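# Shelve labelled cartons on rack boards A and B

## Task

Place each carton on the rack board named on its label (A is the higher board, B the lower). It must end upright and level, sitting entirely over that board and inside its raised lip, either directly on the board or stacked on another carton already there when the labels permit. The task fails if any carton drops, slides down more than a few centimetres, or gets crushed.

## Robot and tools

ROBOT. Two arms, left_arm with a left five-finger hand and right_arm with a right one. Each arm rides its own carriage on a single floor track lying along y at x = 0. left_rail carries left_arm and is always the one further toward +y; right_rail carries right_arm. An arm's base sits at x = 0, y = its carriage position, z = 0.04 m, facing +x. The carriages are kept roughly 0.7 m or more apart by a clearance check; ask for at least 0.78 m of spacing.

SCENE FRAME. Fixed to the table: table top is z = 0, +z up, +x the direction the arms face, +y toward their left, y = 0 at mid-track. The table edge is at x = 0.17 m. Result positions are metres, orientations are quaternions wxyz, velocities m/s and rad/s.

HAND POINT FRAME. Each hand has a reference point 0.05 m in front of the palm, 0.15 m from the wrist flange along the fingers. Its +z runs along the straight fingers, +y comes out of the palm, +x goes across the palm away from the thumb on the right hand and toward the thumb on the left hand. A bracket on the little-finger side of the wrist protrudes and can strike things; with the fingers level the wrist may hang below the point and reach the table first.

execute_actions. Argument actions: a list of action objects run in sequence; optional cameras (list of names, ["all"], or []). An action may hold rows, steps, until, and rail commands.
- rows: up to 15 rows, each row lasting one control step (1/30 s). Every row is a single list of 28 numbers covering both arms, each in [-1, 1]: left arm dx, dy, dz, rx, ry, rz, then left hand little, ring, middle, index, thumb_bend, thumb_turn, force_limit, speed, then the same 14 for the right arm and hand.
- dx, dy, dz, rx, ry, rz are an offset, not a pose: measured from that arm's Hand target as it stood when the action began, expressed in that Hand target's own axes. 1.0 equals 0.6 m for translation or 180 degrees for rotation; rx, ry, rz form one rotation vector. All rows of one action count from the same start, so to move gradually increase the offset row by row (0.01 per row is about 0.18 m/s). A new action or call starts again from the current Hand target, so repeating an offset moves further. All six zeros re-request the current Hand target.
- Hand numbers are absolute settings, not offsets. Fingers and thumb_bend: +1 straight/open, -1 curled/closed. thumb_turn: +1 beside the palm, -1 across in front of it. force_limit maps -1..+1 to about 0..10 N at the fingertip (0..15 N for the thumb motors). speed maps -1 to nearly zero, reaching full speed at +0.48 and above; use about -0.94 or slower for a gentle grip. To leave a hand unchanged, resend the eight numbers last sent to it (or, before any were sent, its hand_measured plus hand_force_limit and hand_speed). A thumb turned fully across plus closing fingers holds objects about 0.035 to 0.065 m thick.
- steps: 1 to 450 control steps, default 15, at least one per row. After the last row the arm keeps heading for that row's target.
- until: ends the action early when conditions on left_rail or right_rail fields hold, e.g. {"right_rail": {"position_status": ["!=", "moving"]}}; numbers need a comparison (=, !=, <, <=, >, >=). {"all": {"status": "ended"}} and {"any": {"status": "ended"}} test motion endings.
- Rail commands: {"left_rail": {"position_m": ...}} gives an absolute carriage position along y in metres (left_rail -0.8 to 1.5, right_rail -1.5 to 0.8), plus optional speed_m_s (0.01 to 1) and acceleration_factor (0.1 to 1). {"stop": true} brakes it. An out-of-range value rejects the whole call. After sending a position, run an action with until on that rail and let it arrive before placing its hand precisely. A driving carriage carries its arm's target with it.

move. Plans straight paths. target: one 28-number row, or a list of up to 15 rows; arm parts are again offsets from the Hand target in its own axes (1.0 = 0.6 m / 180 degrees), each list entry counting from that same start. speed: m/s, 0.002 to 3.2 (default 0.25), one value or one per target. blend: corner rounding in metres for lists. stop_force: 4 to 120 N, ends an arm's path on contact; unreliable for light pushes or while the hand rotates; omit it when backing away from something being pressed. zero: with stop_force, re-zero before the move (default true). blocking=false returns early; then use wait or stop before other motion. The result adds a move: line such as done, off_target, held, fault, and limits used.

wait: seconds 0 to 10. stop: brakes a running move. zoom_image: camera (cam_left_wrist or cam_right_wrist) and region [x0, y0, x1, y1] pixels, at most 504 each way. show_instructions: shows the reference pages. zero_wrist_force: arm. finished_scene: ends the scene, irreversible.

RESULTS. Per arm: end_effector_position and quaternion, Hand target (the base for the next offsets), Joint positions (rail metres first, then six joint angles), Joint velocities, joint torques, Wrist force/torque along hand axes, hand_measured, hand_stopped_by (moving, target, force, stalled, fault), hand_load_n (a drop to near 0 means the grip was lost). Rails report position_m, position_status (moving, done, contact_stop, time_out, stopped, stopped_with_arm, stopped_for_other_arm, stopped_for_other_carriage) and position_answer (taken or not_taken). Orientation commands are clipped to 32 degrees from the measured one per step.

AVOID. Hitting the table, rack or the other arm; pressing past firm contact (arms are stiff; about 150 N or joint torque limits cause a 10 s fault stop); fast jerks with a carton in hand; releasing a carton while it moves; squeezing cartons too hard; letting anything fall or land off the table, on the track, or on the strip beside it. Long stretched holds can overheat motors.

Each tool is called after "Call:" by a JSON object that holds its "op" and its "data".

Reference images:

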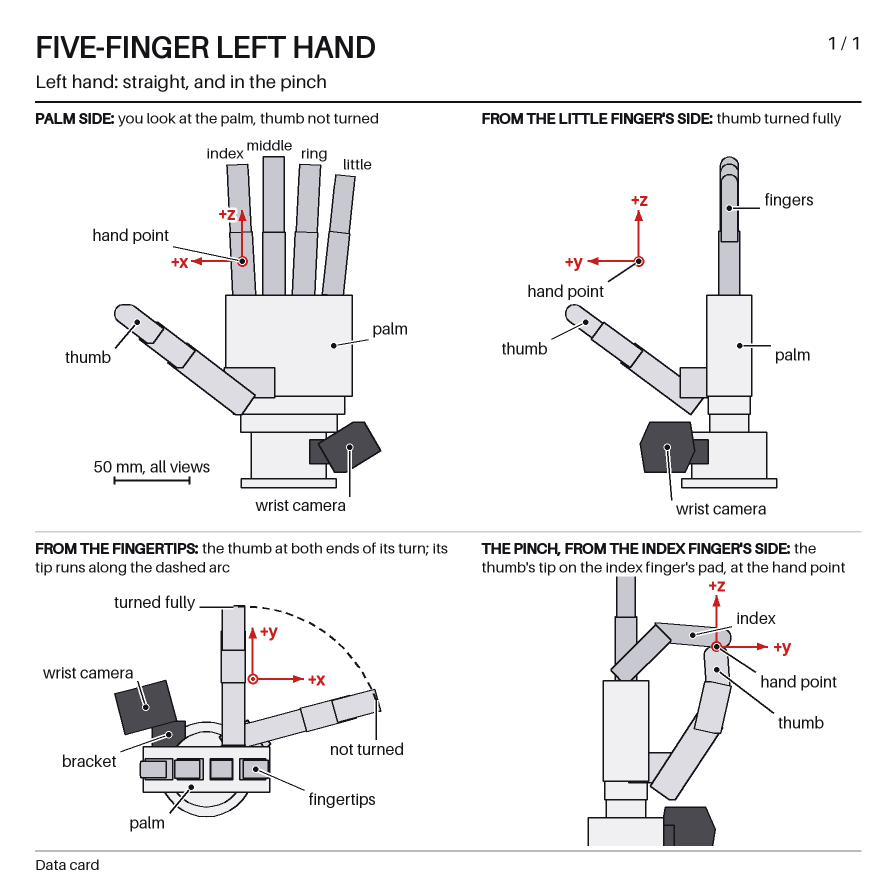

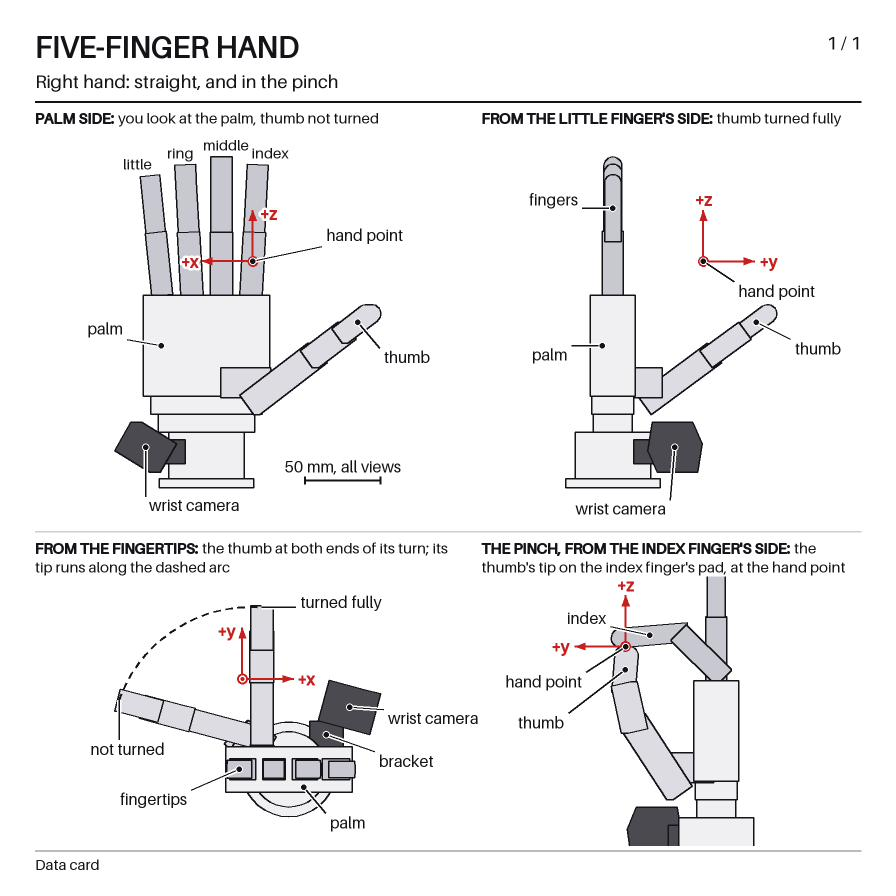

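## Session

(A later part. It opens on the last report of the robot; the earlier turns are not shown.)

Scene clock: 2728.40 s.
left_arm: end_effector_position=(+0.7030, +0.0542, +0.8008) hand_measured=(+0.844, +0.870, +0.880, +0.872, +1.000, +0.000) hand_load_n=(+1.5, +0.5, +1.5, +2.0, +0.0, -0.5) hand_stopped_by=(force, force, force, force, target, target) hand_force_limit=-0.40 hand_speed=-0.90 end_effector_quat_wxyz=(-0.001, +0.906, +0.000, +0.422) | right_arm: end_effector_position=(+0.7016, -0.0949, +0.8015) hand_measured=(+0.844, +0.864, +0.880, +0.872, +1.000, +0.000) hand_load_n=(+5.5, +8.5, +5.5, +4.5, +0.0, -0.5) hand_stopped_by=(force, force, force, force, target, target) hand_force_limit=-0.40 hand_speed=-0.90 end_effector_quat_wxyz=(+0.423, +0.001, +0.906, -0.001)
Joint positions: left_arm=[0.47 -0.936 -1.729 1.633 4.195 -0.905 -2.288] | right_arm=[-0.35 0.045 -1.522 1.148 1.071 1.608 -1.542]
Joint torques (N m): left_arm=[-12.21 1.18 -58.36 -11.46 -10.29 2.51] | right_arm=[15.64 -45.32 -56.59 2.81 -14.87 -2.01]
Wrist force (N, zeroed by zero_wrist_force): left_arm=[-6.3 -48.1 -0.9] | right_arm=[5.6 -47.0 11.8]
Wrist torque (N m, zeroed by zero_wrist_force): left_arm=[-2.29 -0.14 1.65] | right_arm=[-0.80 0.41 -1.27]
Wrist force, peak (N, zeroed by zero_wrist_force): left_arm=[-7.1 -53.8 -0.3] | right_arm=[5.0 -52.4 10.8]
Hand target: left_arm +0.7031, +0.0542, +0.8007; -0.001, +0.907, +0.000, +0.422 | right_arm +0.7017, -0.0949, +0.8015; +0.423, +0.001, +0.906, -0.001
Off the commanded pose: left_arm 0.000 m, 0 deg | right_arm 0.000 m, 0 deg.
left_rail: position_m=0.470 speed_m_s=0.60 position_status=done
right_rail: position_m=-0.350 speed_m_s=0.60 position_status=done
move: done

Call:
{"op": "move", "data": {"target": [0.1098,0.0164,0.1309,0,0,0,0.6,0.6,0.6,0.6,1,0,-0.4,-0.9,-0.1098,-0.0160,0.1309,0,0,0,0.6,0.6,0.6,0.6,1,0,-0.4,-0.9], "speed": 0.06, "cameras": ["all"]}}

Scene clock: 2735.20 s.
left_arm: end_effector_position=(+0.8055, +0.0444, +0.8006) hand_measured=(+0.844, +0.870, +0.880, +0.872, +1.000, +0.000) hand_load_n=(+1.0, +0.0, +1.0, +1.5, +0.0, -0.5) hand_stopped_by=(force, force, force, force, target, target) hand_force_limit=-0.40 hand_speed=-0.90 end_effector_quat_wxyz=(-0.001, +0.906, +0.000, +0.422) | right_arm: end_effector_position=(+0.8041, -0.1048, +0.8016) hand_measured=(+0.844, +0.864, +0.880, +0.872, +1.000, +0.000) hand_load_n=(+6.0, +9.0, +6.0, +4.5, +0.0, -0.5) hand_stopped_by=(force, force, force, force, target, target) hand_force_limit=-0.40 hand_speed=-0.90 end_effector_quat_wxyz=(+0.423, +0.001, +0.906, -0.001)
Joint positions: left_arm=[0.47 -0.818 -1.569 1.499 4.101 -0.976 -2.172] | right_arm=[-0.35 0.02 -1.351 0.951 1.098 1.589 -1.558]
Joint torques (N m): left_arm=[-14.04 -13.51 -56.6 -10.47 -10.81 2.86] | right_arm=[21.14 -60.13 -57.04 2.27 -15.11 -1.48]
Wrist force (N, zeroed by zero_wrist_force): left_arm=[-5.0 -46.5 -2.9] | right_arm=[6.2 -45.7 12.5]
Wrist torque (N m, zeroed by zero_wrist_force): left_arm=[-2.22 -0.18 1.58] | right_arm=[-0.69 0.44 -1.42]
Wrist force, peak (N, zeroed by zero_wrist_force): left_arm=[-6.8 -52.7 -1.9] | right_arm=[5.9 -51.6 11.6]
Hand target: left_arm +0.8056, +0.0443, +0.8006; -0.001, +0.907, +0.000, +0.422 | right_arm +0.8042, -0.1048, +0.8016; +0.423, +0.001, +0.906, -0.001
Off the commanded pose: left_arm 0.000 m, 0 deg | right_arm 0.000 m, 0 deg.
left_rail: position_m=0.470 speed_m_s=0.60 position_status=done
right_rail: position_m=-0.350 speed_m_s=0.60 position_status=done
move: done
camera_calibration:
cam_left_wrist: T_world_to_cam=[[0.144833, 0.976065, 0.162235, -0.288234], [0.159602, -0.184862, 0.969718, -0.893077], [0.976499, -0.114554, -0.182557, -0.520183], [0, 0, 0, 1]] pos_world=[0.692242, 0.0566499, 0.817831]
cam_right_wrist: T_world_to_cam=[[-0.114955, 0.97807, -0.173678, 0.338881], [0.18527, 0.192879, 0.963573, -0.898661], [0.975941, 0.0785903, -0.203379, -0.495992], [0, 0, 0, 1]] pos_world=[0.68951, -0.119136, 0.823907]

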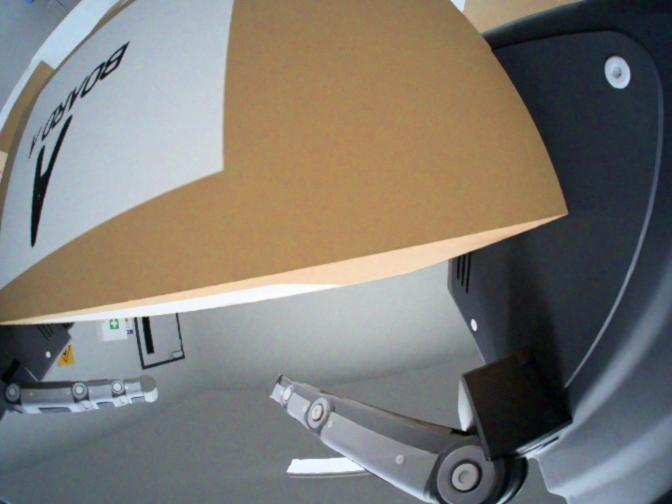

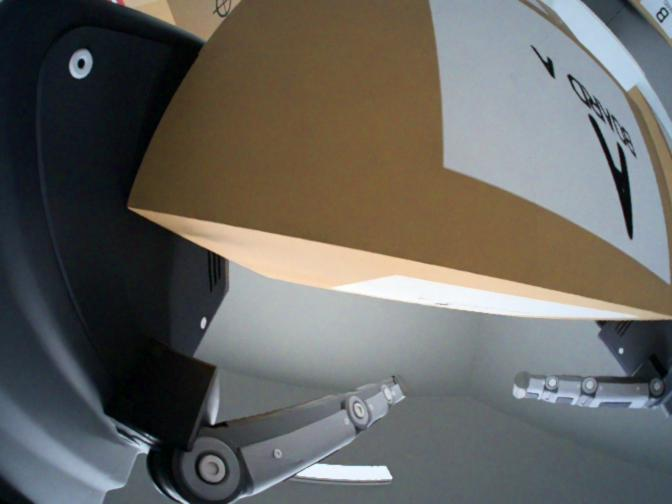

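Call:
{"op": "zoom_image", "data": {"camera": "cam_right_wrist", "region": [440, 0, 672, 240]}}

Call:
{"op": "zoom_image", "data": {"camera": "cam_left_wrist", "region": [0, 0, 232, 240]}}

Scaled by 2.100 from the camera's 672x504 image, which has a finer 960x720 frame.

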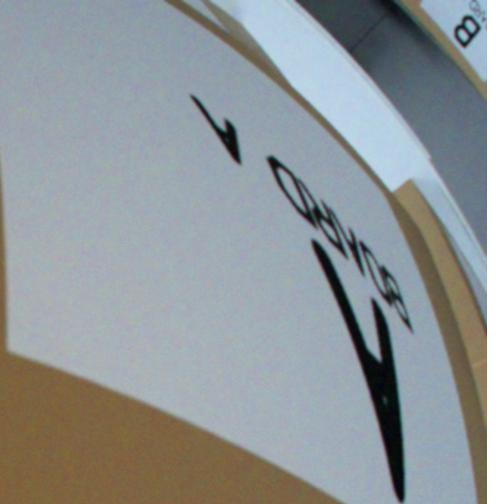

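Scaled by 2.100 from the camera's 672x504 image, which has a finer 960x720 frame.

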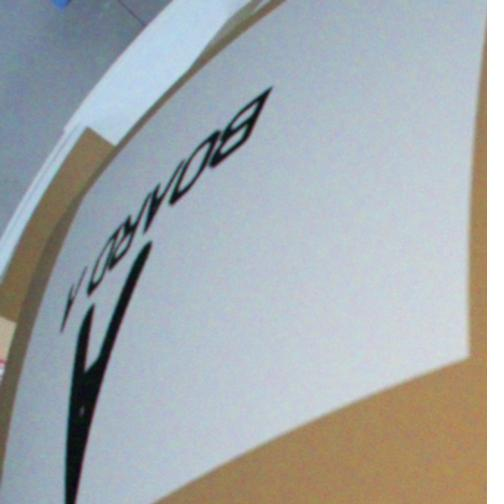

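Call:
{"op": "move", "data": {"target": [-0.0319,0.0001,0.0268,0,0,0,0.6,0.6,0.6,0.6,1,0,-0.4,-0.9,0.0319,0.0001,0.0268,0,0,0,0.6,0.6,0.6,0.6,1,0,-0.4,-0.9], "speed": 0.04}}

Call:
{"op": "move", "data": {"target": [-0.0255,0,0.0214,0,0,0,0.6,0.6,0.6,0.6,1,0,-0.4,-0.9,0.0255,0,0.0214,0,0,0,0.6,0.6,0.6,0.6,1,0,-0.4,-0.9], "speed": 0.015, "stop_force": 12, "cameras": ["all"]}}

Scene clock: 2748.67 s.
left_arm: end_effector_position=(+0.8056, +0.0444, +0.7757) hand_measured=(+0.844, +0.870, +0.880, +0.872, +1.000, +0.000) hand_load_n=(+1.0, +0.0, +1.0, +1.5, -0.5, -0.5) hand_stopped_by=(force, force, force, force, target, target) hand_force_limit=-0.40 hand_speed=-0.90 end_effector_quat_wxyz=(-0.001, +0.907, +0.000, +0.422) | right_arm: end_effector_position=(+0.8042, -0.1048, +0.7766) hand_measured=(+0.844, +0.864, +0.880, +0.872, +1.000, +0.000) hand_load_n=(+6.0, +9.0, +6.5, +4.5, +0.0, +0.0) hand_stopped_by=(force, force, force, force, target, target) hand_force_limit=-0.40 hand_speed=-0.90 end_effector_quat_wxyz=(+0.423, +0.001, +0.906, -0.001)
Joint positions: left_arm=[0.47 -0.818 -1.571 1.544 4.058 -0.977 -2.172] | right_arm=[-0.35 0.02 -1.369 1.019 1.047 1.589 -1.558]
Joint torques (N m): left_arm=[-25.88 -41.51 -42.16 -10.81 -10.15 -0.03] | right_arm=[50 -88.61 -38.26 -2.85 -10.68 -1.44]
Wrist force (N, zeroed by zero_wrist_force): left_arm=[-5.4 -45.8 -2.1] | right_arm=[6.0 -44.9 12.6]
Wrist torque (N m, zeroed by zero_wrist_force): left_arm=[-2.13 -0.12 1.52] | right_arm=[-0.72 0.48 -1.33]
Wrist force, peak (N, zeroed by zero_wrist_force): left_arm=[-4.8 -52.4 -2.5] | right_arm=[5.9 -51.2 12.2]
Hand target: left_arm +0.8056, +0.0443, +0.7756; -0.001, +0.907, +0.000, +0.422 | right_arm +0.8042, -0.1048, +0.7766; +0.423, +0.001, +0.906, -0.001
Off the commanded pose: left_arm 0.000 m, 0 deg | right_arm 0.000 m, 0 deg.
left_rail: position_m=0.470 speed_m_s=0.60 position_status=done
right_rail: position_m=-0.350 speed_m_s=0.60 position_status=done
move: done

Scene clock: 2749.93 s.
left_arm: end_effector_position=(+0.8056, +0.0444, +0.7737) hand_measured=(+0.844, +0.870, +0.880, +0.872, +1.000, +0.000) hand_load_n=(+2.5, +1.0, +2.0, +2.0, +0.0, +0.0) hand_stopped_by=(force, force, force, force, target, target) hand_force_limit=-0.40 hand_speed=-0.90 end_effector_quat_wxyz=(-0.001, +0.906, +0.000, +0.422) | right_arm: end_effector_position=(+0.8042, -0.1048, +0.7739) hand_measured=(+0.844, +0.864, +0.880, +0.872, +1.000, +0.000) hand_load_n=(+4.5, +8.0, +5.5, +4.0, +0.0, +0.0) hand_stopped_by=(force, force, force, force, target, target) hand_force_limit=-0.40 hand_speed=-0.90 end_effector_quat_wxyz=(+0.423, +0.001, +0.906, -0.001)
Joint positions: left_arm=[0.47 -0.818 -1.571 1.548 4.054 -0.977 -2.172] | right_arm=[-0.35 0.02 -1.371 1.027 1.041 1.589 -1.558]
Joint torques (N m): left_arm=[-27.93 -17.22 -56.89 -4.84 -9.33 1.55] | right_arm=[48.05 -53.65 -51.36 4.04 -10.27 -1.09]
Wrist force (N, zeroed by zero_wrist_force): left_arm=[-1.1 -44.2 0.0] | right_arm=[-0.3 -46.9 6.0]
Wrist torque (N m, zeroed by zero_wrist_force): left_arm=[-1.88 0.16 1.79] | right_arm=[-0.75 -0.53 -1.45]
Wrist force, peak (N, zeroed by zero_wrist_force): left_arm=[-5.7 -46.0 -2.2] | right_arm=[5.4 -46.6 7.9]
Hand target: left_arm +0.8056, +0.0444, +0.7737; -0.001, +0.906, +0.000, +0.422 (not the last commanded pose) | right_arm +0.8042, -0.1048, +0.7739; +0.423, +0.001, +0.906, -0.001 (not the last commanded pose)
Off the commanded pose: left_arm 0.018 m, 0 deg | right_arm 0.017 m, 0 deg.
left_rail: position_m=0.470 speed_m_s=0.60 position_status=done
right_rail: position_m=-0.350 speed_m_s=0.60 position_status=done
move: contact (left_arm, right_arm)
camera_calibration:
cam_left_wrist: T_world_to_cam=[[0.144817, 0.976084, 0.162137, -0.283781], [0.159616, -0.184764, 0.969734, -0.866939], [0.976499, -0.114555, -0.182556, -0.52521], [0, 0, 0, 1]] pos_world=[0.692342, 0.0566499, 0.790831]
cam_right_wrist: T_world_to_cam=[[-0.114916, 0.978067, -0.17372, 0.334088], [0.18506, 0.192896, 0.96361, -0.871871], [0.975985, 0.078586, -0.203168, -0.501922], [0, 0, 0, 1]] pos_world=[0.689609, -0.119136, 0.796207]

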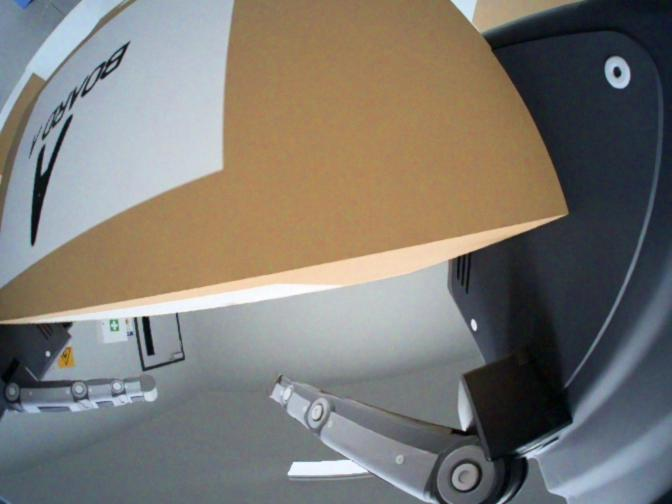

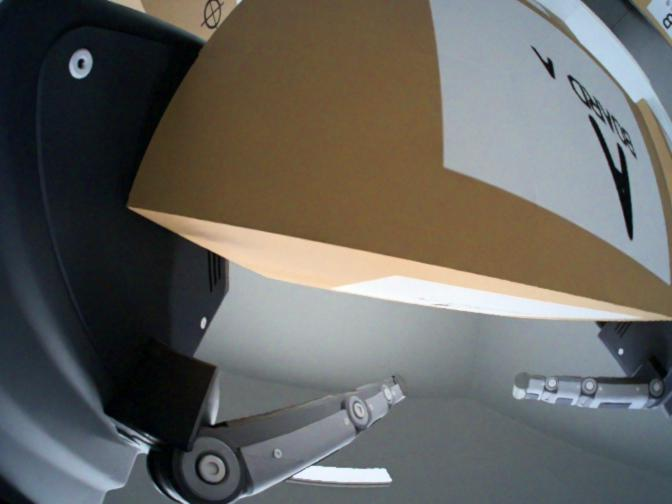

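Call:
{"op": "move", "data": {"target": [-0.0019,0,0.0016,0,0,0,0.6,0.6,0.6,0.6,1,0,-0.4,-0.9,0.0019,0,0.0016,0,0,0,0.6,0.6,0.6,0.6,1,0,-0.4,-0.9], "speed": 0.01}}

Call:
{"op": "execute_actions", "data": {"actions": [{"rows":[[0,0,0,0,0,0,1,1,1,1,1,0,0,-0.5,0,0,0,0,0,0,1,1,1,1,1,0,0,-0.5]],"steps":45}]}}

Call:
{"op": "move", "data": {"target": [[0,-0.005,0,0,0,0,1,1,1,1,1,0,0,-0.5,0,-0.005,0,0,0,0,1,1,1,1,1,0,0,-0.5],[0,-0.045,0,0,0,0,1,1,1,1,1,0,0,-0.5,0,-0.045,0,0,0,0,1,1,1,1,1,0,0,-0.5]], "speed": [0.006,0.05], "cameras": ["all"]}}

Scene clock: 2763.17 s.
left_arm: end_effector_position=(+0.8056, +0.0444, +0.7722) hand_measured=(+0.844, +0.870, +0.880, +0.872, +1.000, +0.000) hand_load_n=(+2.5, +1.5, +2.5, +2.0, +0.0, +0.0) hand_stopped_by=(force, force, force, force, target, target) hand_force_limit=-0.40 hand_speed=-0.90 end_effector_quat_wxyz=(-0.001, +0.906, +0.000, +0.422) | right_arm: end_effector_position=(+0.8042, -0.1048, +0.7726) hand_measured=(+0.844, +0.864, +0.880, +0.872, +1.000, +0.000) hand_load_n=(+4.0, +7.5, +5.0, +3.5, +0.0, +0.0) hand_stopped_by=(force, force, force, force, target, target) hand_force_limit=-0.40 hand_speed=-0.90 end_effector_quat_wxyz=(+0.423, +0.001, +0.906, -0.001)
Joint positions: left_arm=[0.47 -0.818 -1.571 1.55 4.051 -0.977 -2.172] | right_arm=[-0.35 0.02 -1.371 1.03 1.038 1.589 -1.558]
Joint torques (N m): left_arm=[-26.55 -25.63 -28.8 -6.62 -9.58 0.68] | right_arm=[38.5 -53.34 -16.49 1.22 -10.5 -1.26]
Wrist force (N, zeroed by zero_wrist_force): left_arm=[4.8 -44.4 -16.5] | right_arm=[-9.7 -46.1 -12.9]
Wrist torque (N m, zeroed by zero_wrist_force): left_arm=[-1.03 -0.37 2.07] | right_arm=[0.36 -0.98 -1.81]
Wrist force, peak (N, zeroed by zero_wrist_force): left_arm=[3.3 -45.2 -15.8] | right_arm=[-3.4 -49.6 -4.2]
Hand target: left_arm +0.8056, +0.0444, +0.7722; -0.001, +0.906, +0.000, +0.422 | right_arm +0.8042, -0.1048, +0.7725; +0.423, +0.001, +0.906, -0.001
Off the commanded pose: left_arm 0.000 m, 0 deg | right_arm 0.000 m, 0 deg.
left_rail: position_m=0.470 speed_m_s=0.60 position_status=done
right_rail: position_m=-0.350 speed_m_s=0.60 position_status=done
move: done

Scene clock: 2764.87 s.
left_arm: end_effector_position=(+0.8056, +0.0444, +0.7722) hand_measured=(+1.000, +1.000, +1.000, +1.000, +1.000, +0.000) hand_load_n=(+0.0, +0.0, +0.0, +0.0, +0.0, +0.0) hand_stopped_by=(target, target, target, target, target, target) hand_force_limit=0.00 hand_speed=-0.50 end_effector_quat_wxyz=(-0.001, +0.906, +0.000, +0.422) | right_arm: end_effector_position=(+0.8042, -0.1048, +0.7725) hand_measured=(+1.000, +1.000, +1.000, +1.000, +1.000, +0.000) hand_load_n=(+0.0, +0.0, +0.0, +0.0, +0.0, +0.0) hand_stopped_by=(target, target, target, target, target, target) hand_force_limit=0.00 hand_speed=-0.50 end_effector_quat_wxyz=(+0.423, +0.001, +0.906, -0.001)
Joint positions: left_arm=[0.47 -0.818 -1.571 1.551 4.051 -0.977 -2.172] | right_arm=[-0.35 0.02 -1.371 1.031 1.038 1.589 -1.558]
Joint torques (N m): left_arm=[-23.52 -38.6 -58.53 -8.72 -10.19 1.06] | right_arm=[28.47 -50.99 -49.13 -1.31 -11.17 -2.16]
Wrist force (N, zeroed by zero_wrist_force): left_arm=[-3.2 -47.3 0.6] | right_arm=[-1.6 -47.6 -0.8]
Wrist torque (N m, zeroed by zero_wrist_force): left_arm=[-2.61 0.25 1.85] | right_arm=[-2.05 0.03 -1.55]
Wrist force, peak (N, zeroed by zero_wrist_force): left_arm=[-2.2 -47.9 -2.2] | right_arm=[-9.2 -46.3 -13.4]
Hand target: left_arm +0.8056, +0.0444, +0.7722; -0.001, +0.906, +0.000, +0.422 | right_arm +0.8042, -0.1048, +0.7725; +0.423, +0.001, +0.906, -0.001
Off the commanded pose: left_arm 0.000 m, 0 deg | right_arm 0.000 m, 0 deg.
left_rail: position_m=0.470 speed_m_s=0.60 position_status=done
right_rail: position_m=-0.350 speed_m_s=0.60 position_status=done

Scene clock: 2766.40 s.
left_arm: end_effector_position=(+0.8056, +0.0713, +0.7722) hand_measured=(+1.000, +1.000, +1.000, +1.000, +1.000, +0.000) hand_load_n=(+0.0, +0.0, +0.0, +0.0, +0.0, -0.5) hand_stopped_by=(target, target, target, target, target, target) hand_force_limit=0.00 hand_speed=-0.50 end_effector_quat_wxyz=(-0.001, +0.906, +0.000, +0.422) | right_arm: end_effector_position=(+0.8042, -0.1317, +0.7725) hand_measured=(+1.000, +1.000, +1.000, +1.000, +1.000, +0.000) hand_load_n=(+0.0, +0.0, +0.0, +0.0, +0.0, +0.0) hand_stopped_by=(target, target, target, target, target, target) hand_force_limit=0.00 hand_speed=-0.50 end_effector_quat_wxyz=(+0.423, +0.001, +0.906, -0.001)
Joint positions: left_arm=[0.47 -0.79 -1.593 1.574 4.035 -0.995 -2.146] | right_arm=[-0.35 -0.026 -1.386 1.048 1.035 1.554 -1.588]
Joint torques (N m): left_arm=[20.45 -55.78 -37.83 -7.42 -3.01 3.14] | right_arm=[-17.22 -70.34 -30.44 -1.36 -2.67 -3.02]
Wrist force (N, zeroed by zero_wrist_force): left_arm=[0.2 1.2 -1.4] | right_arm=[-2.6 -1.4 -1.6]
Wrist torque (N m, zeroed by zero_wrist_force): left_arm=[0.35 -0.09 -0.05] | right_arm=[-0.19 0.53 0.00]
Wrist force, peak (N, zeroed by zero_wrist_force): left_arm=[-3.5 -47.3 0.9] | right_arm=[-1.7 -47.8 -1.1]
Hand target: left_arm +0.8056, +0.0714, +0.7722; -0.001, +0.906, +0.000, +0.422 | right_arm +0.8042, -0.1318, +0.7725; +0.423, +0.001, +0.906, -0.001
Off the commanded pose: left_arm 0.000 m, 0 deg | right_arm 0.000 m, 0 deg.
left_rail: position_m=0.470 speed_m_s=0.60 position_status=done
right_rail: position_m=-0.350 speed_m_s=0.60 position_status=done
move: done
camera_calibration:
cam_left_wrist: T_world_to_cam=[[0.144817, 0.976084, 0.162137, -0.309811], [0.159616, -0.184764, 0.969734, -0.860611], [0.976499, -0.114555, -0.182556, -0.522384], [0, 0, 0, 1]] pos_world=[0.692342, 0.0835499, 0.789431]
cam_right_wrist: T_world_to_cam=[[-0.114916, 0.978067, -0.17372, 0.360154], [0.18506, 0.192896, 0.96361, -0.865333], [0.975985, 0.078586, -0.203168, -0.500093], [0, 0, 0, 1]] pos_world=[0.689609, -0.146036, 0.794807]

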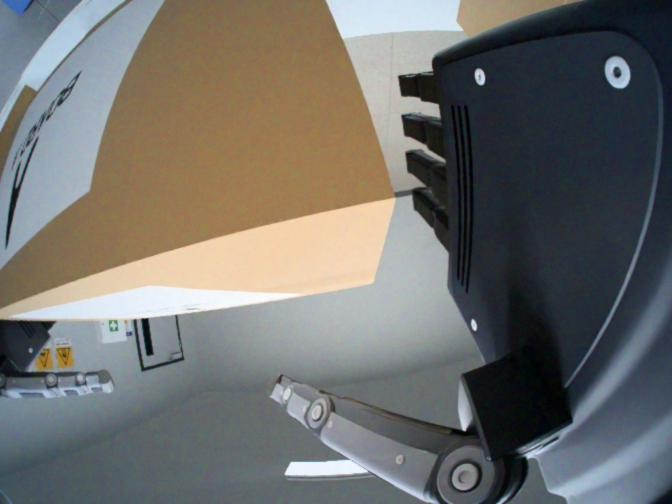

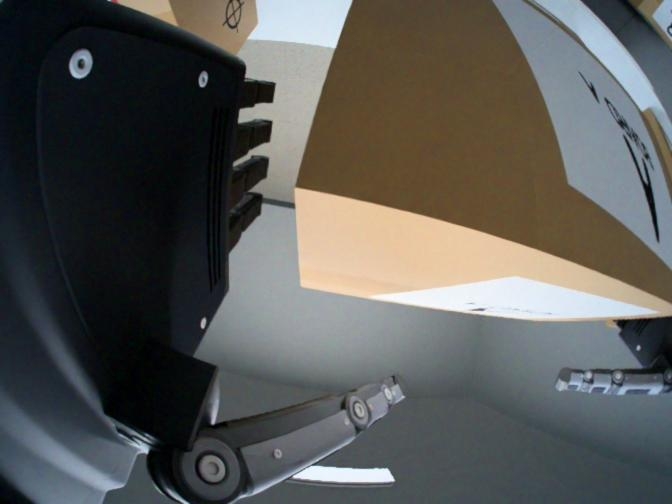

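Call:
{"op": "move", "data": {"target": [[0.1532,0,-0.1286,0,0,0,1,1,1,1,1,0,0,-0.5,-0.1532,0,-0.1286,0,0,0,1,1,1,1,1,0,0,-0.5],[-0.1683,0,-0.5116,0,0,0,1,1,1,1,1,0,0,-0.5,0.1683,0,-0.5116,0,0,0,1,1,1,1,1,0,0,-0.5]], "speed": [0.1,0.2], "cameras": ["all"]}}

Scene clock: 2774.13 s.
left_arm: end_effector_position=(+0.5057, +0.0710, +0.8924) hand_measured=(+1.000, +1.000, +1.000, +1.000, +1.000, +0.000) hand_load_n=(-0.5, +0.0, +0.0, -0.5, +0.0, -0.5) hand_stopped_by=(target, target, target, target, target, target) hand_force_limit=0.00 hand_speed=-0.50 end_effector_quat_wxyz=(-0.001, +0.906, +0.000, +0.422) | right_arm: end_effector_position=(+0.5040, -0.1308, +0.8921) hand_measured=(+1.000, +1.000, +1.000, +1.000, +1.000, +0.000) hand_load_n=(+0.0, +0.0, +0.0, +0.0, +0.0, +0.0) hand_stopped_by=(target, target, target, target, target, target) hand_force_limit=0.00 hand_speed=-0.50 end_effector_quat_wxyz=(+0.423, +0.001, +0.906, -0.001)
Joint positions: left_arm=[0.47 -1.285 -1.969 1.578 4.781 -0.745 -2.713] | right_arm=[-0.35 -0.052 -1.786 1.207 1.276 1.534 -1.604]
Joint torques (N m): left_arm=[-18.79 -22.01 -51.12 -1.64 5.43 -2.78] | right_arm=[-17.01 -29.51 -27.04 3.15 -3.2 -2.24]
Wrist force (N, zeroed by zero_wrist_force): left_arm=[0.1 0.7 -1.2] | right_arm=[-1.8 -1.0 -2.0]
Wrist torque (N m, zeroed by zero_wrist_force): left_arm=[0.18 -0.06 0.21] | right_arm=[-0.07 0.30 0.04]
Wrist force, peak (N, zeroed by zero_wrist_force): left_arm=[1.2 1.4 -2.0] | right_arm=[-3.1 -1.1 -2.1]
Hand target: left_arm +0.5057, +0.0710, +0.8924; -0.001, +0.906, +0.000, +0.422 | right_arm +0.5040, -0.1308, +0.8921; +0.423, +0.001, +0.906, -0.001
Off the commanded pose: left_arm 0.000 m, 0 deg | right_arm 0.000 m, 0 deg.
left_rail: position_m=0.470 speed_m_s=0.60 position_status=done
right_rail: position_m=-0.350 speed_m_s=0.60 position_status=done
move: done
camera_calibration:
cam_left_wrist: T_world_to_cam=[[0.144913, 0.976072, 0.16212, -0.285597], [0.159598, -0.184762, 0.969738, -0.929356], [0.976488, -0.114653, -0.182554, -0.207612], [0, 0, 0, 1]] pos_world=[0.392441, 0.0832501, 0.909632]
cam_right_wrist: T_world_to_cam=[[-0.114914, 0.978069, -0.17371, 0.345543], [0.185061, 0.192885, 0.963612, -0.925203], [0.975985, 0.078586, -0.203168, -0.182874], [0, 0, 0, 1]] pos_world=[0.389409, -0.145136, 0.914407]

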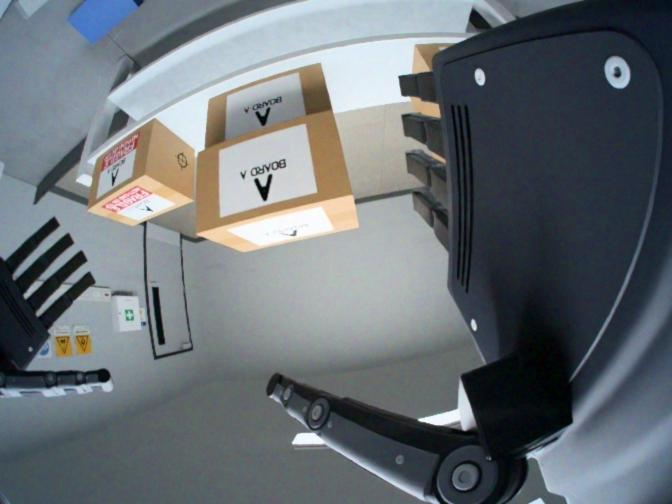

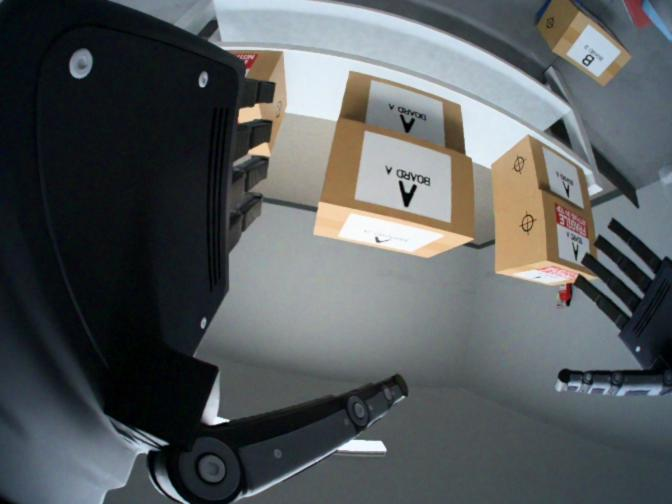

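Call:
{"op": "zoom_image", "data": {"camera": "cam_right_wrist", "region": [280, 40, 520, 280]}}

Call:
{"op": "zoom_image", "data": {"camera": "cam_left_wrist", "region": [60, 40, 370, 270]}}

Scaled by 2.100 from the camera's 672x504 image, which has a finer 960x720 frame.

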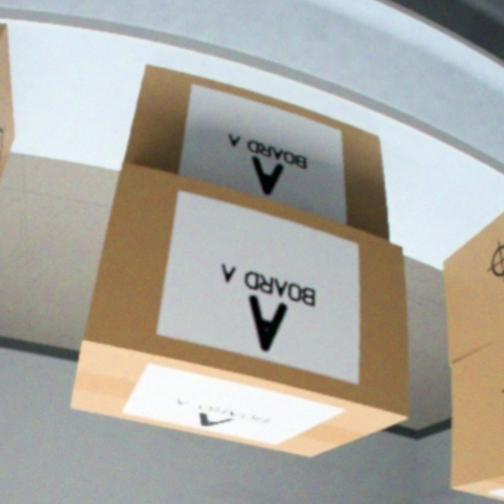

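Scaled by 1.626 from the camera's 672x504 image, which has a finer 960x720 frame.

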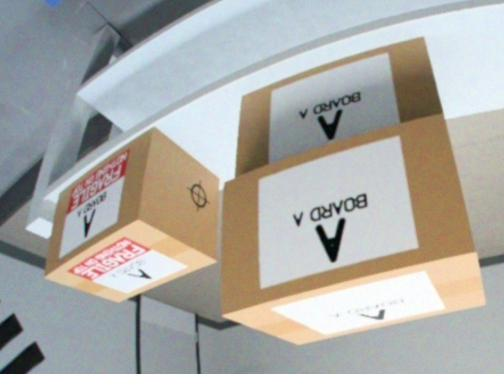

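Call:
{"op": "zoom_image", "data": {"camera": "cam_right_wrist", "region": [290, 0, 410, 120]}}

Call:
{"op": "zoom_image", "data": {"camera": "cam_left_wrist", "region": [230, 20, 350, 140]}}

Scaled by 4.200 from the camera's 672x504 image, which has a finer 960x720 frame.

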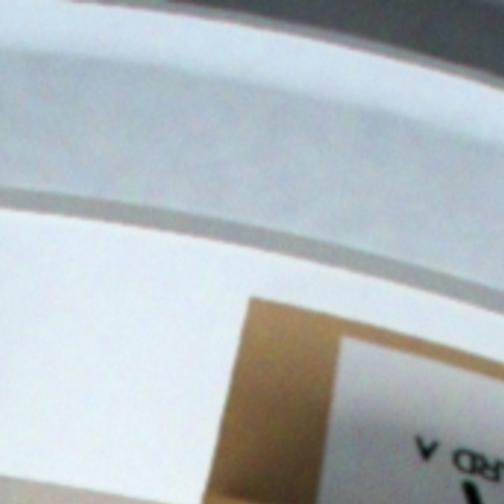

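Scaled by 4.200 from the camera's 672x504 image, which has a finer 960x720 frame.

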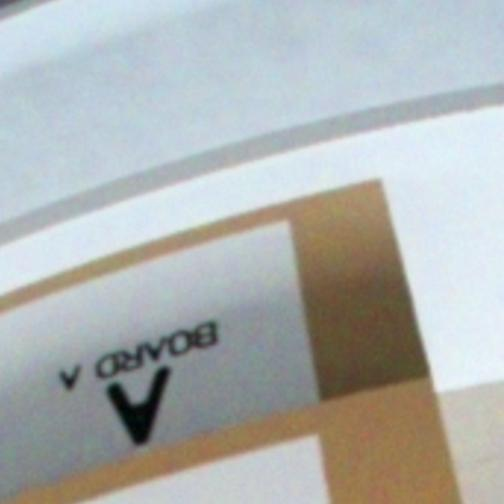

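Call:
{"op": "move", "data": {"target": [-0.0808,-0.215,0.2730,0,0,0,1,1,1,1,1,0,0,-0.5,0.0785,-0.215,0.2747,0,0,0,1,1,1,1,1,0,0,-0.5], "speed": 0.15, "cameras": ["all"]}}

Scene clock: 2820.27 s.
left_arm: end_effector_position=(+0.5998, +0.2003, +0.7502) hand_measured=(+1.000, +1.000, +1.000, +1.000, +1.000, +0.000) hand_load_n=(+0.0, +0.0, +0.0, +0.0, +0.0, +0.0) hand_stopped_by=(target, target, target, target, target, target) hand_force_limit=0.00 hand_speed=-0.50 end_effector_quat_wxyz=(-0.001, +0.906, +0.000, +0.422) | right_arm: end_effector_position=(+0.5998, -0.2603, +0.7505) hand_measured=(+1.000, +1.000, +1.000, +1.000, +1.000, +0.000) hand_load_n=(+0.0, +0.0, +0.0, +0.0, +0.0, -0.5) hand_stopped_by=(target, target, target, target, target, target) hand_force_limit=0.00 hand_speed=-0.50 end_effector_quat_wxyz=(+0.423, +0.001, +0.906, -0.001)
Joint positions: left_arm=[0.47 -0.927 -2.032 1.927 4.198 -0.911 -2.279] | right_arm=[-0.35 -0.401 -1.788 1.489 1.036 1.27 -1.836]
Joint torques (N m): left_arm=[17.91 3.14 -38.02 -7.55 -3.03 3.11] | right_arm=[-14.88 -12.33 -31.44 -1.52 -3.38 -2.31]
Wrist force (N, zeroed by zero_wrist_force): left_arm=[0.0 1.0 -0.9] | right_arm=[-1.5 -0.9 -1.8]
Wrist torque (N m, zeroed by zero_wrist_force): left_arm=[0.21 -0.07 0.02] | right_arm=[0.01 0.18 0.04]
Wrist force, peak (N, zeroed by zero_wrist_force): left_arm=[0.6 1.4 -2.2] | right_arm=[-1.7 -1.7 -2.8]
Hand target: left_arm +0.5998, +0.2003, +0.7502; -0.001, +0.906, +0.000, +0.422 | right_arm +0.5998, -0.2604, +0.7505; +0.423, +0.001, +0.906, -0.001
Off the commanded pose: left_arm 0.000 m, 0 deg | right_arm 0.000 m, 0 deg.
left_rail: position_m=0.470 speed_m_s=0.60 position_status=done
right_rail: position_m=-0.350 speed_m_s=0.60 position_status=done
move: done
camera_calibration:
cam_left_wrist: T_world_to_cam=[[0.144817, 0.976084, 0.162137, -0.402355], [0.159616, -0.184764, 0.969734, -0.782593], [0.976499, -0.114555, -0.182556, -0.31066], [0, 0, 0, 1]] pos_world=[0.486542, 0.21255, 0.767431]
cam_right_wrist: T_world_to_cam=[[-0.1149, 0.978068, -0.173724, 0.458618], [0.184966, 0.192889, 0.963629, -0.781472], [0.976005, 0.0785875, -0.203072, -0.295048], [0, 0, 0, 1]] pos_world=[0.485209, -0.274636, 0.772807]

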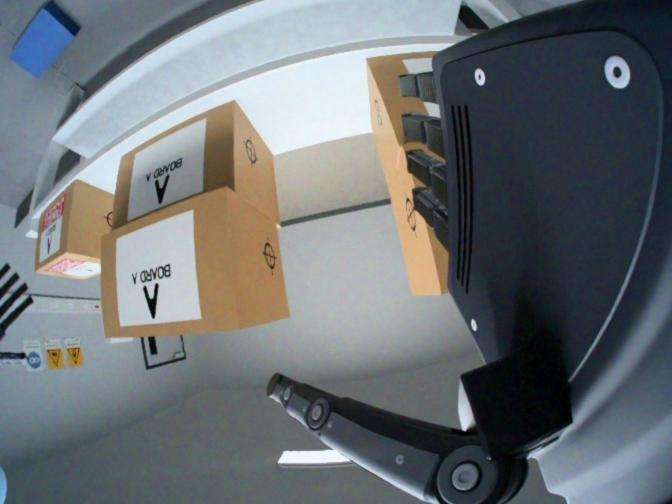

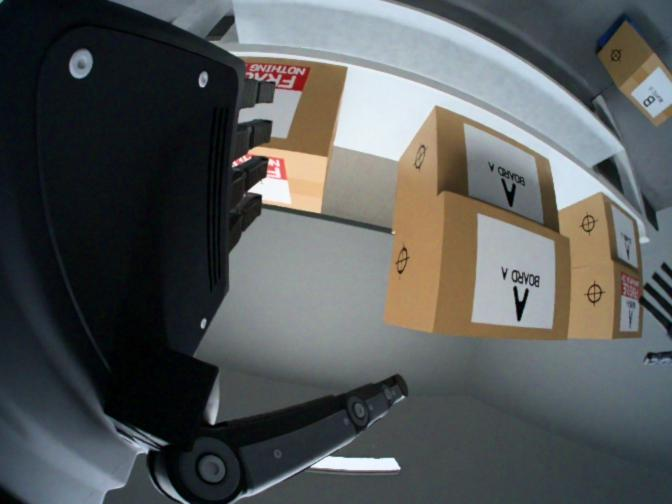

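Call:
{"op": "zoom_image", "data": {"camera": "cam_left_wrist", "region": [190, 70, 310, 250]}}

Call:
{"op": "zoom_image", "data": {"camera": "cam_right_wrist", "region": [360, 70, 480, 250]}}

Call:
{"op": "zoom_image", "data": {"camera": "cam_left_wrist", "region": [20, 160, 140, 300]}}

Scaled by 2.800 from the camera's 672x504 image, which has a finer 960x720 frame.

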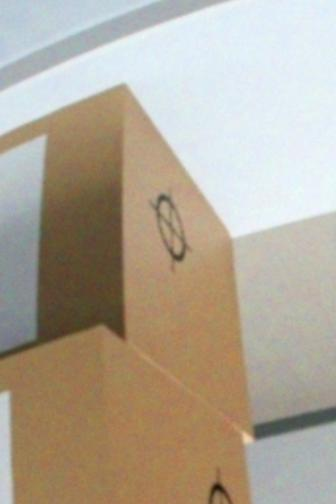

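Scaled by 2.800 from the camera's 672x504 image, which has a finer 960x720 frame.

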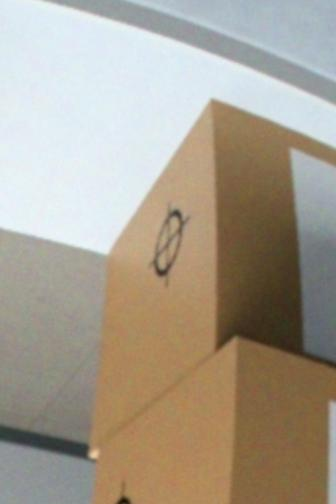

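Scaled by 3.600 from the camera's 672x504 image, which has a finer 960x720 frame.

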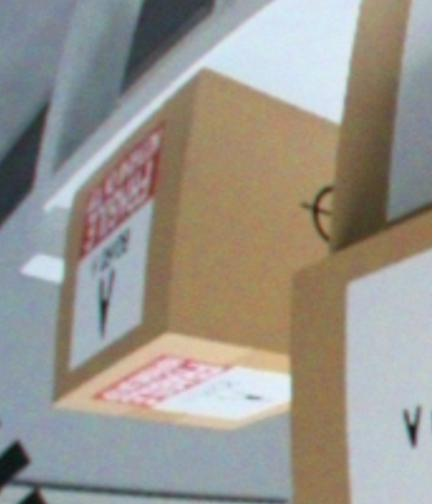

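Call:
{"op": "zoom_image", "data": {"camera": "cam_left_wrist", "region": [250, 130, 300, 180]}}

Call:
{"op": "zoom_image", "data": {"camera": "cam_right_wrist", "region": [375, 135, 425, 185]}}

Scaled by 10.080 from the camera's 672x504 image, which has a finer 960x720 frame.

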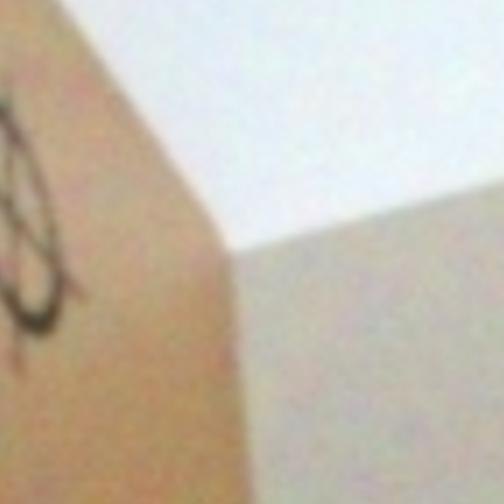

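Scaled by 10.080 from the camera's 672x504 image, which has a finer 960x720 frame.

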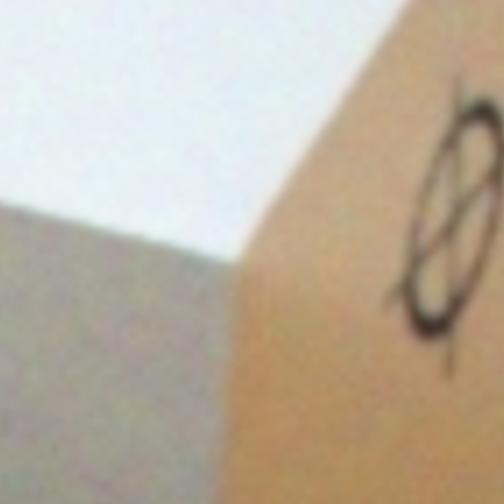

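Call:
{"op": "zoom_image", "data": {"camera": "cam_right_wrist", "region": [300, 30, 400, 130]}}

Call:
{"op": "zoom_image", "data": {"camera": "cam_left_wrist", "region": [340, 30, 440, 130]}}

Call:
{"op": "zoom_image", "data": {"camera": "cam_right_wrist", "region": [540, 170, 660, 350]}}

Scaled by 5.040 from the camera's 672x504 image, which has a finer 960x720 frame.

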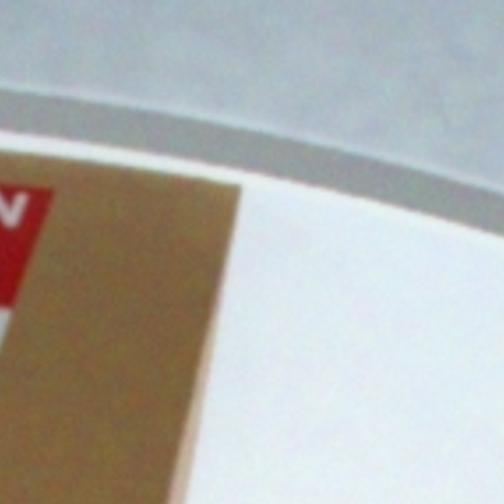

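Scaled by 5.040 from the camera's 672x504 image, which has a finer 960x720 frame.

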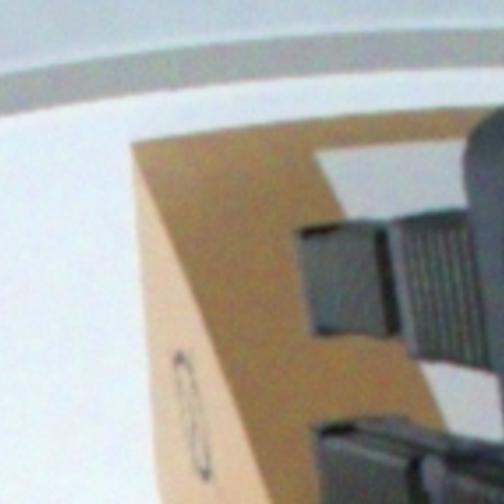

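Scaled by 2.800 from the camera's 672x504 image, which has a finer 960x720 frame.

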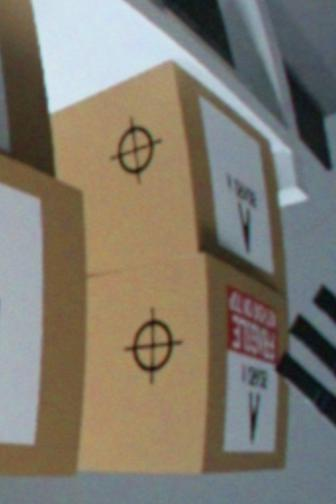

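Call:
{"op": "move", "data": {"target": [[-0.1660,0.215,0.1393,0,0,0,1,1,1,1,1,0,0,-0.5,0.1663,0.214,0.1396,0,0,0,1,1,1,1,1,0,0,-0.5],[0.0483,0.215,0.3946,0,0,0,1,1,1,1,1,0,0,-0.5,-0.048,0.214,0.3949,0,0,0,1,1,1,1,1,0,0,-0.5]], "speed": [0.12,0.08], "cameras": ["all"]}}

Scene clock: 2902.10 s.
left_arm: end_effector_position=(+0.7996, +0.0717, +0.6198) hand_measured=(+1.000, +1.000, +1.000, +1.000, +1.000, +0.000) hand_load_n=(+0.0, +0.0, +0.0, +0.0, +1.5, +1.5) hand_stopped_by=(target, target, target, target, target, target) hand_force_limit=0.00 hand_speed=-0.50 end_effector_quat_wxyz=(-0.001, +0.906, +0.000, +0.422) | right_arm: end_effector_position=(+0.8002, -0.1327, +0.6202) hand_measured=(+1.000, +1.000, +1.000, +1.000, +1.000, +0.000) hand_load_n=(+0.0, +0.0, +0.0, +0.0, +0.5, +0.5) hand_stopped_by=(target, target, target, target, target, target) hand_force_limit=0.00 hand_speed=-0.50 end_effector_quat_wxyz=(+0.423, +0.001, +0.906, -0.001)
Joint positions: left_arm=[0.47 -0.796 -1.573 1.824 3.769 -0.991 -2.151] | right_arm=[-0.35 -0.028 -1.445 1.39 0.752 1.552 -1.589]
Joint torques (N m): left_arm=[21.9 -28.54 -49.88 -6.23 -2.68 3.29] | right_arm=[15.57 -39.86 -50.59 3.2 3.11 2.77]
Wrist force (N, zeroed by zero_wrist_force): left_arm=[0.6 0.4 -7.1] | right_arm=[-2.2 -1.7 -6.3]
Wrist torque (N m, zeroed by zero_wrist_force): left_arm=[0.05 0.20 -0.06] | right_arm=[-0.39 0.16 -0.08]
Wrist force, peak (N, zeroed by zero_wrist_force): left_arm=[0.6 0.4 -7.1] | right_arm=[-2.5 -1.8 -6.6]
Hand target: left_arm +0.7997, +0.0717, +0.6198; -0.001, +0.906, +0.000, +0.422 | right_arm +0.8003, -0.1327, +0.6202; +0.423, +0.001, +0.906, -0.001
Off the commanded pose: left_arm 0.000 m, 0 deg | right_arm 0.000 m, 0 deg.
left_rail: position_m=0.470 speed_m_s=0.60 position_status=done
right_rail: position_m=-0.350 speed_m_s=0.60 position_status=done
move: done
camera_calibration:
cam_left_wrist: T_world_to_cam=[[0.144817, 0.976084, 0.162137, -0.284704], [0.159616, -0.184764, 0.969734, -0.711676], [0.976499, -0.114555, -0.182556, -0.544308], [0, 0, 0, 1]] pos_world=[0.686342, 0.0840499, 0.636931]
cam_right_wrist: T_world_to_cam=[[-0.1149, 0.978068, -0.173724, 0.334206], [0.184966, 0.192889, 0.963629, -0.717591], [0.976005, 0.0785875, -0.203072, -0.527128], [0, 0, 0, 1]] pos_world=[0.685609, -0.147036, 0.642507]

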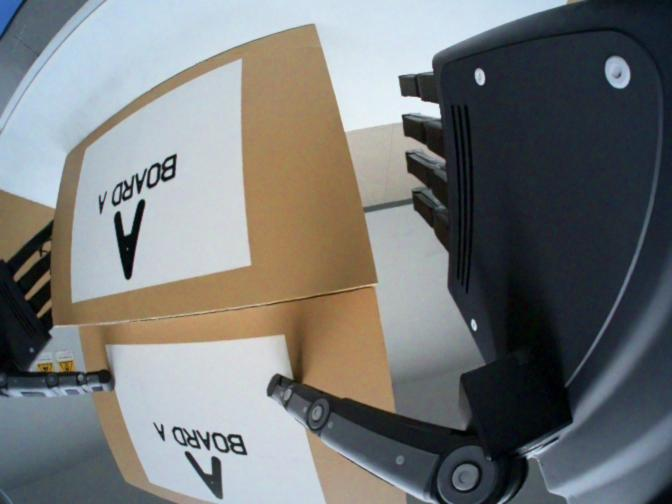

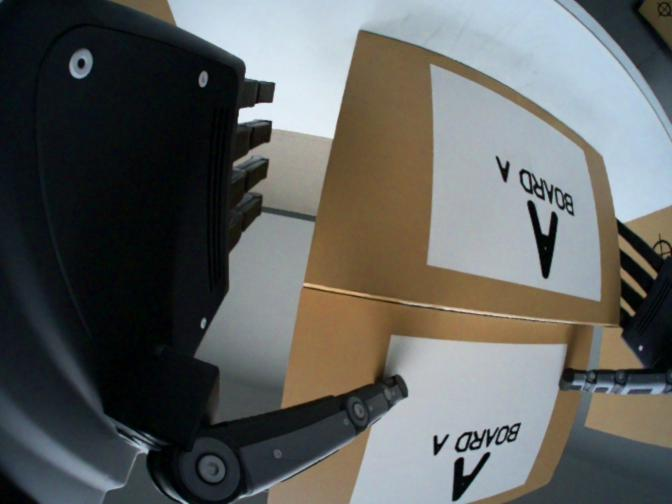

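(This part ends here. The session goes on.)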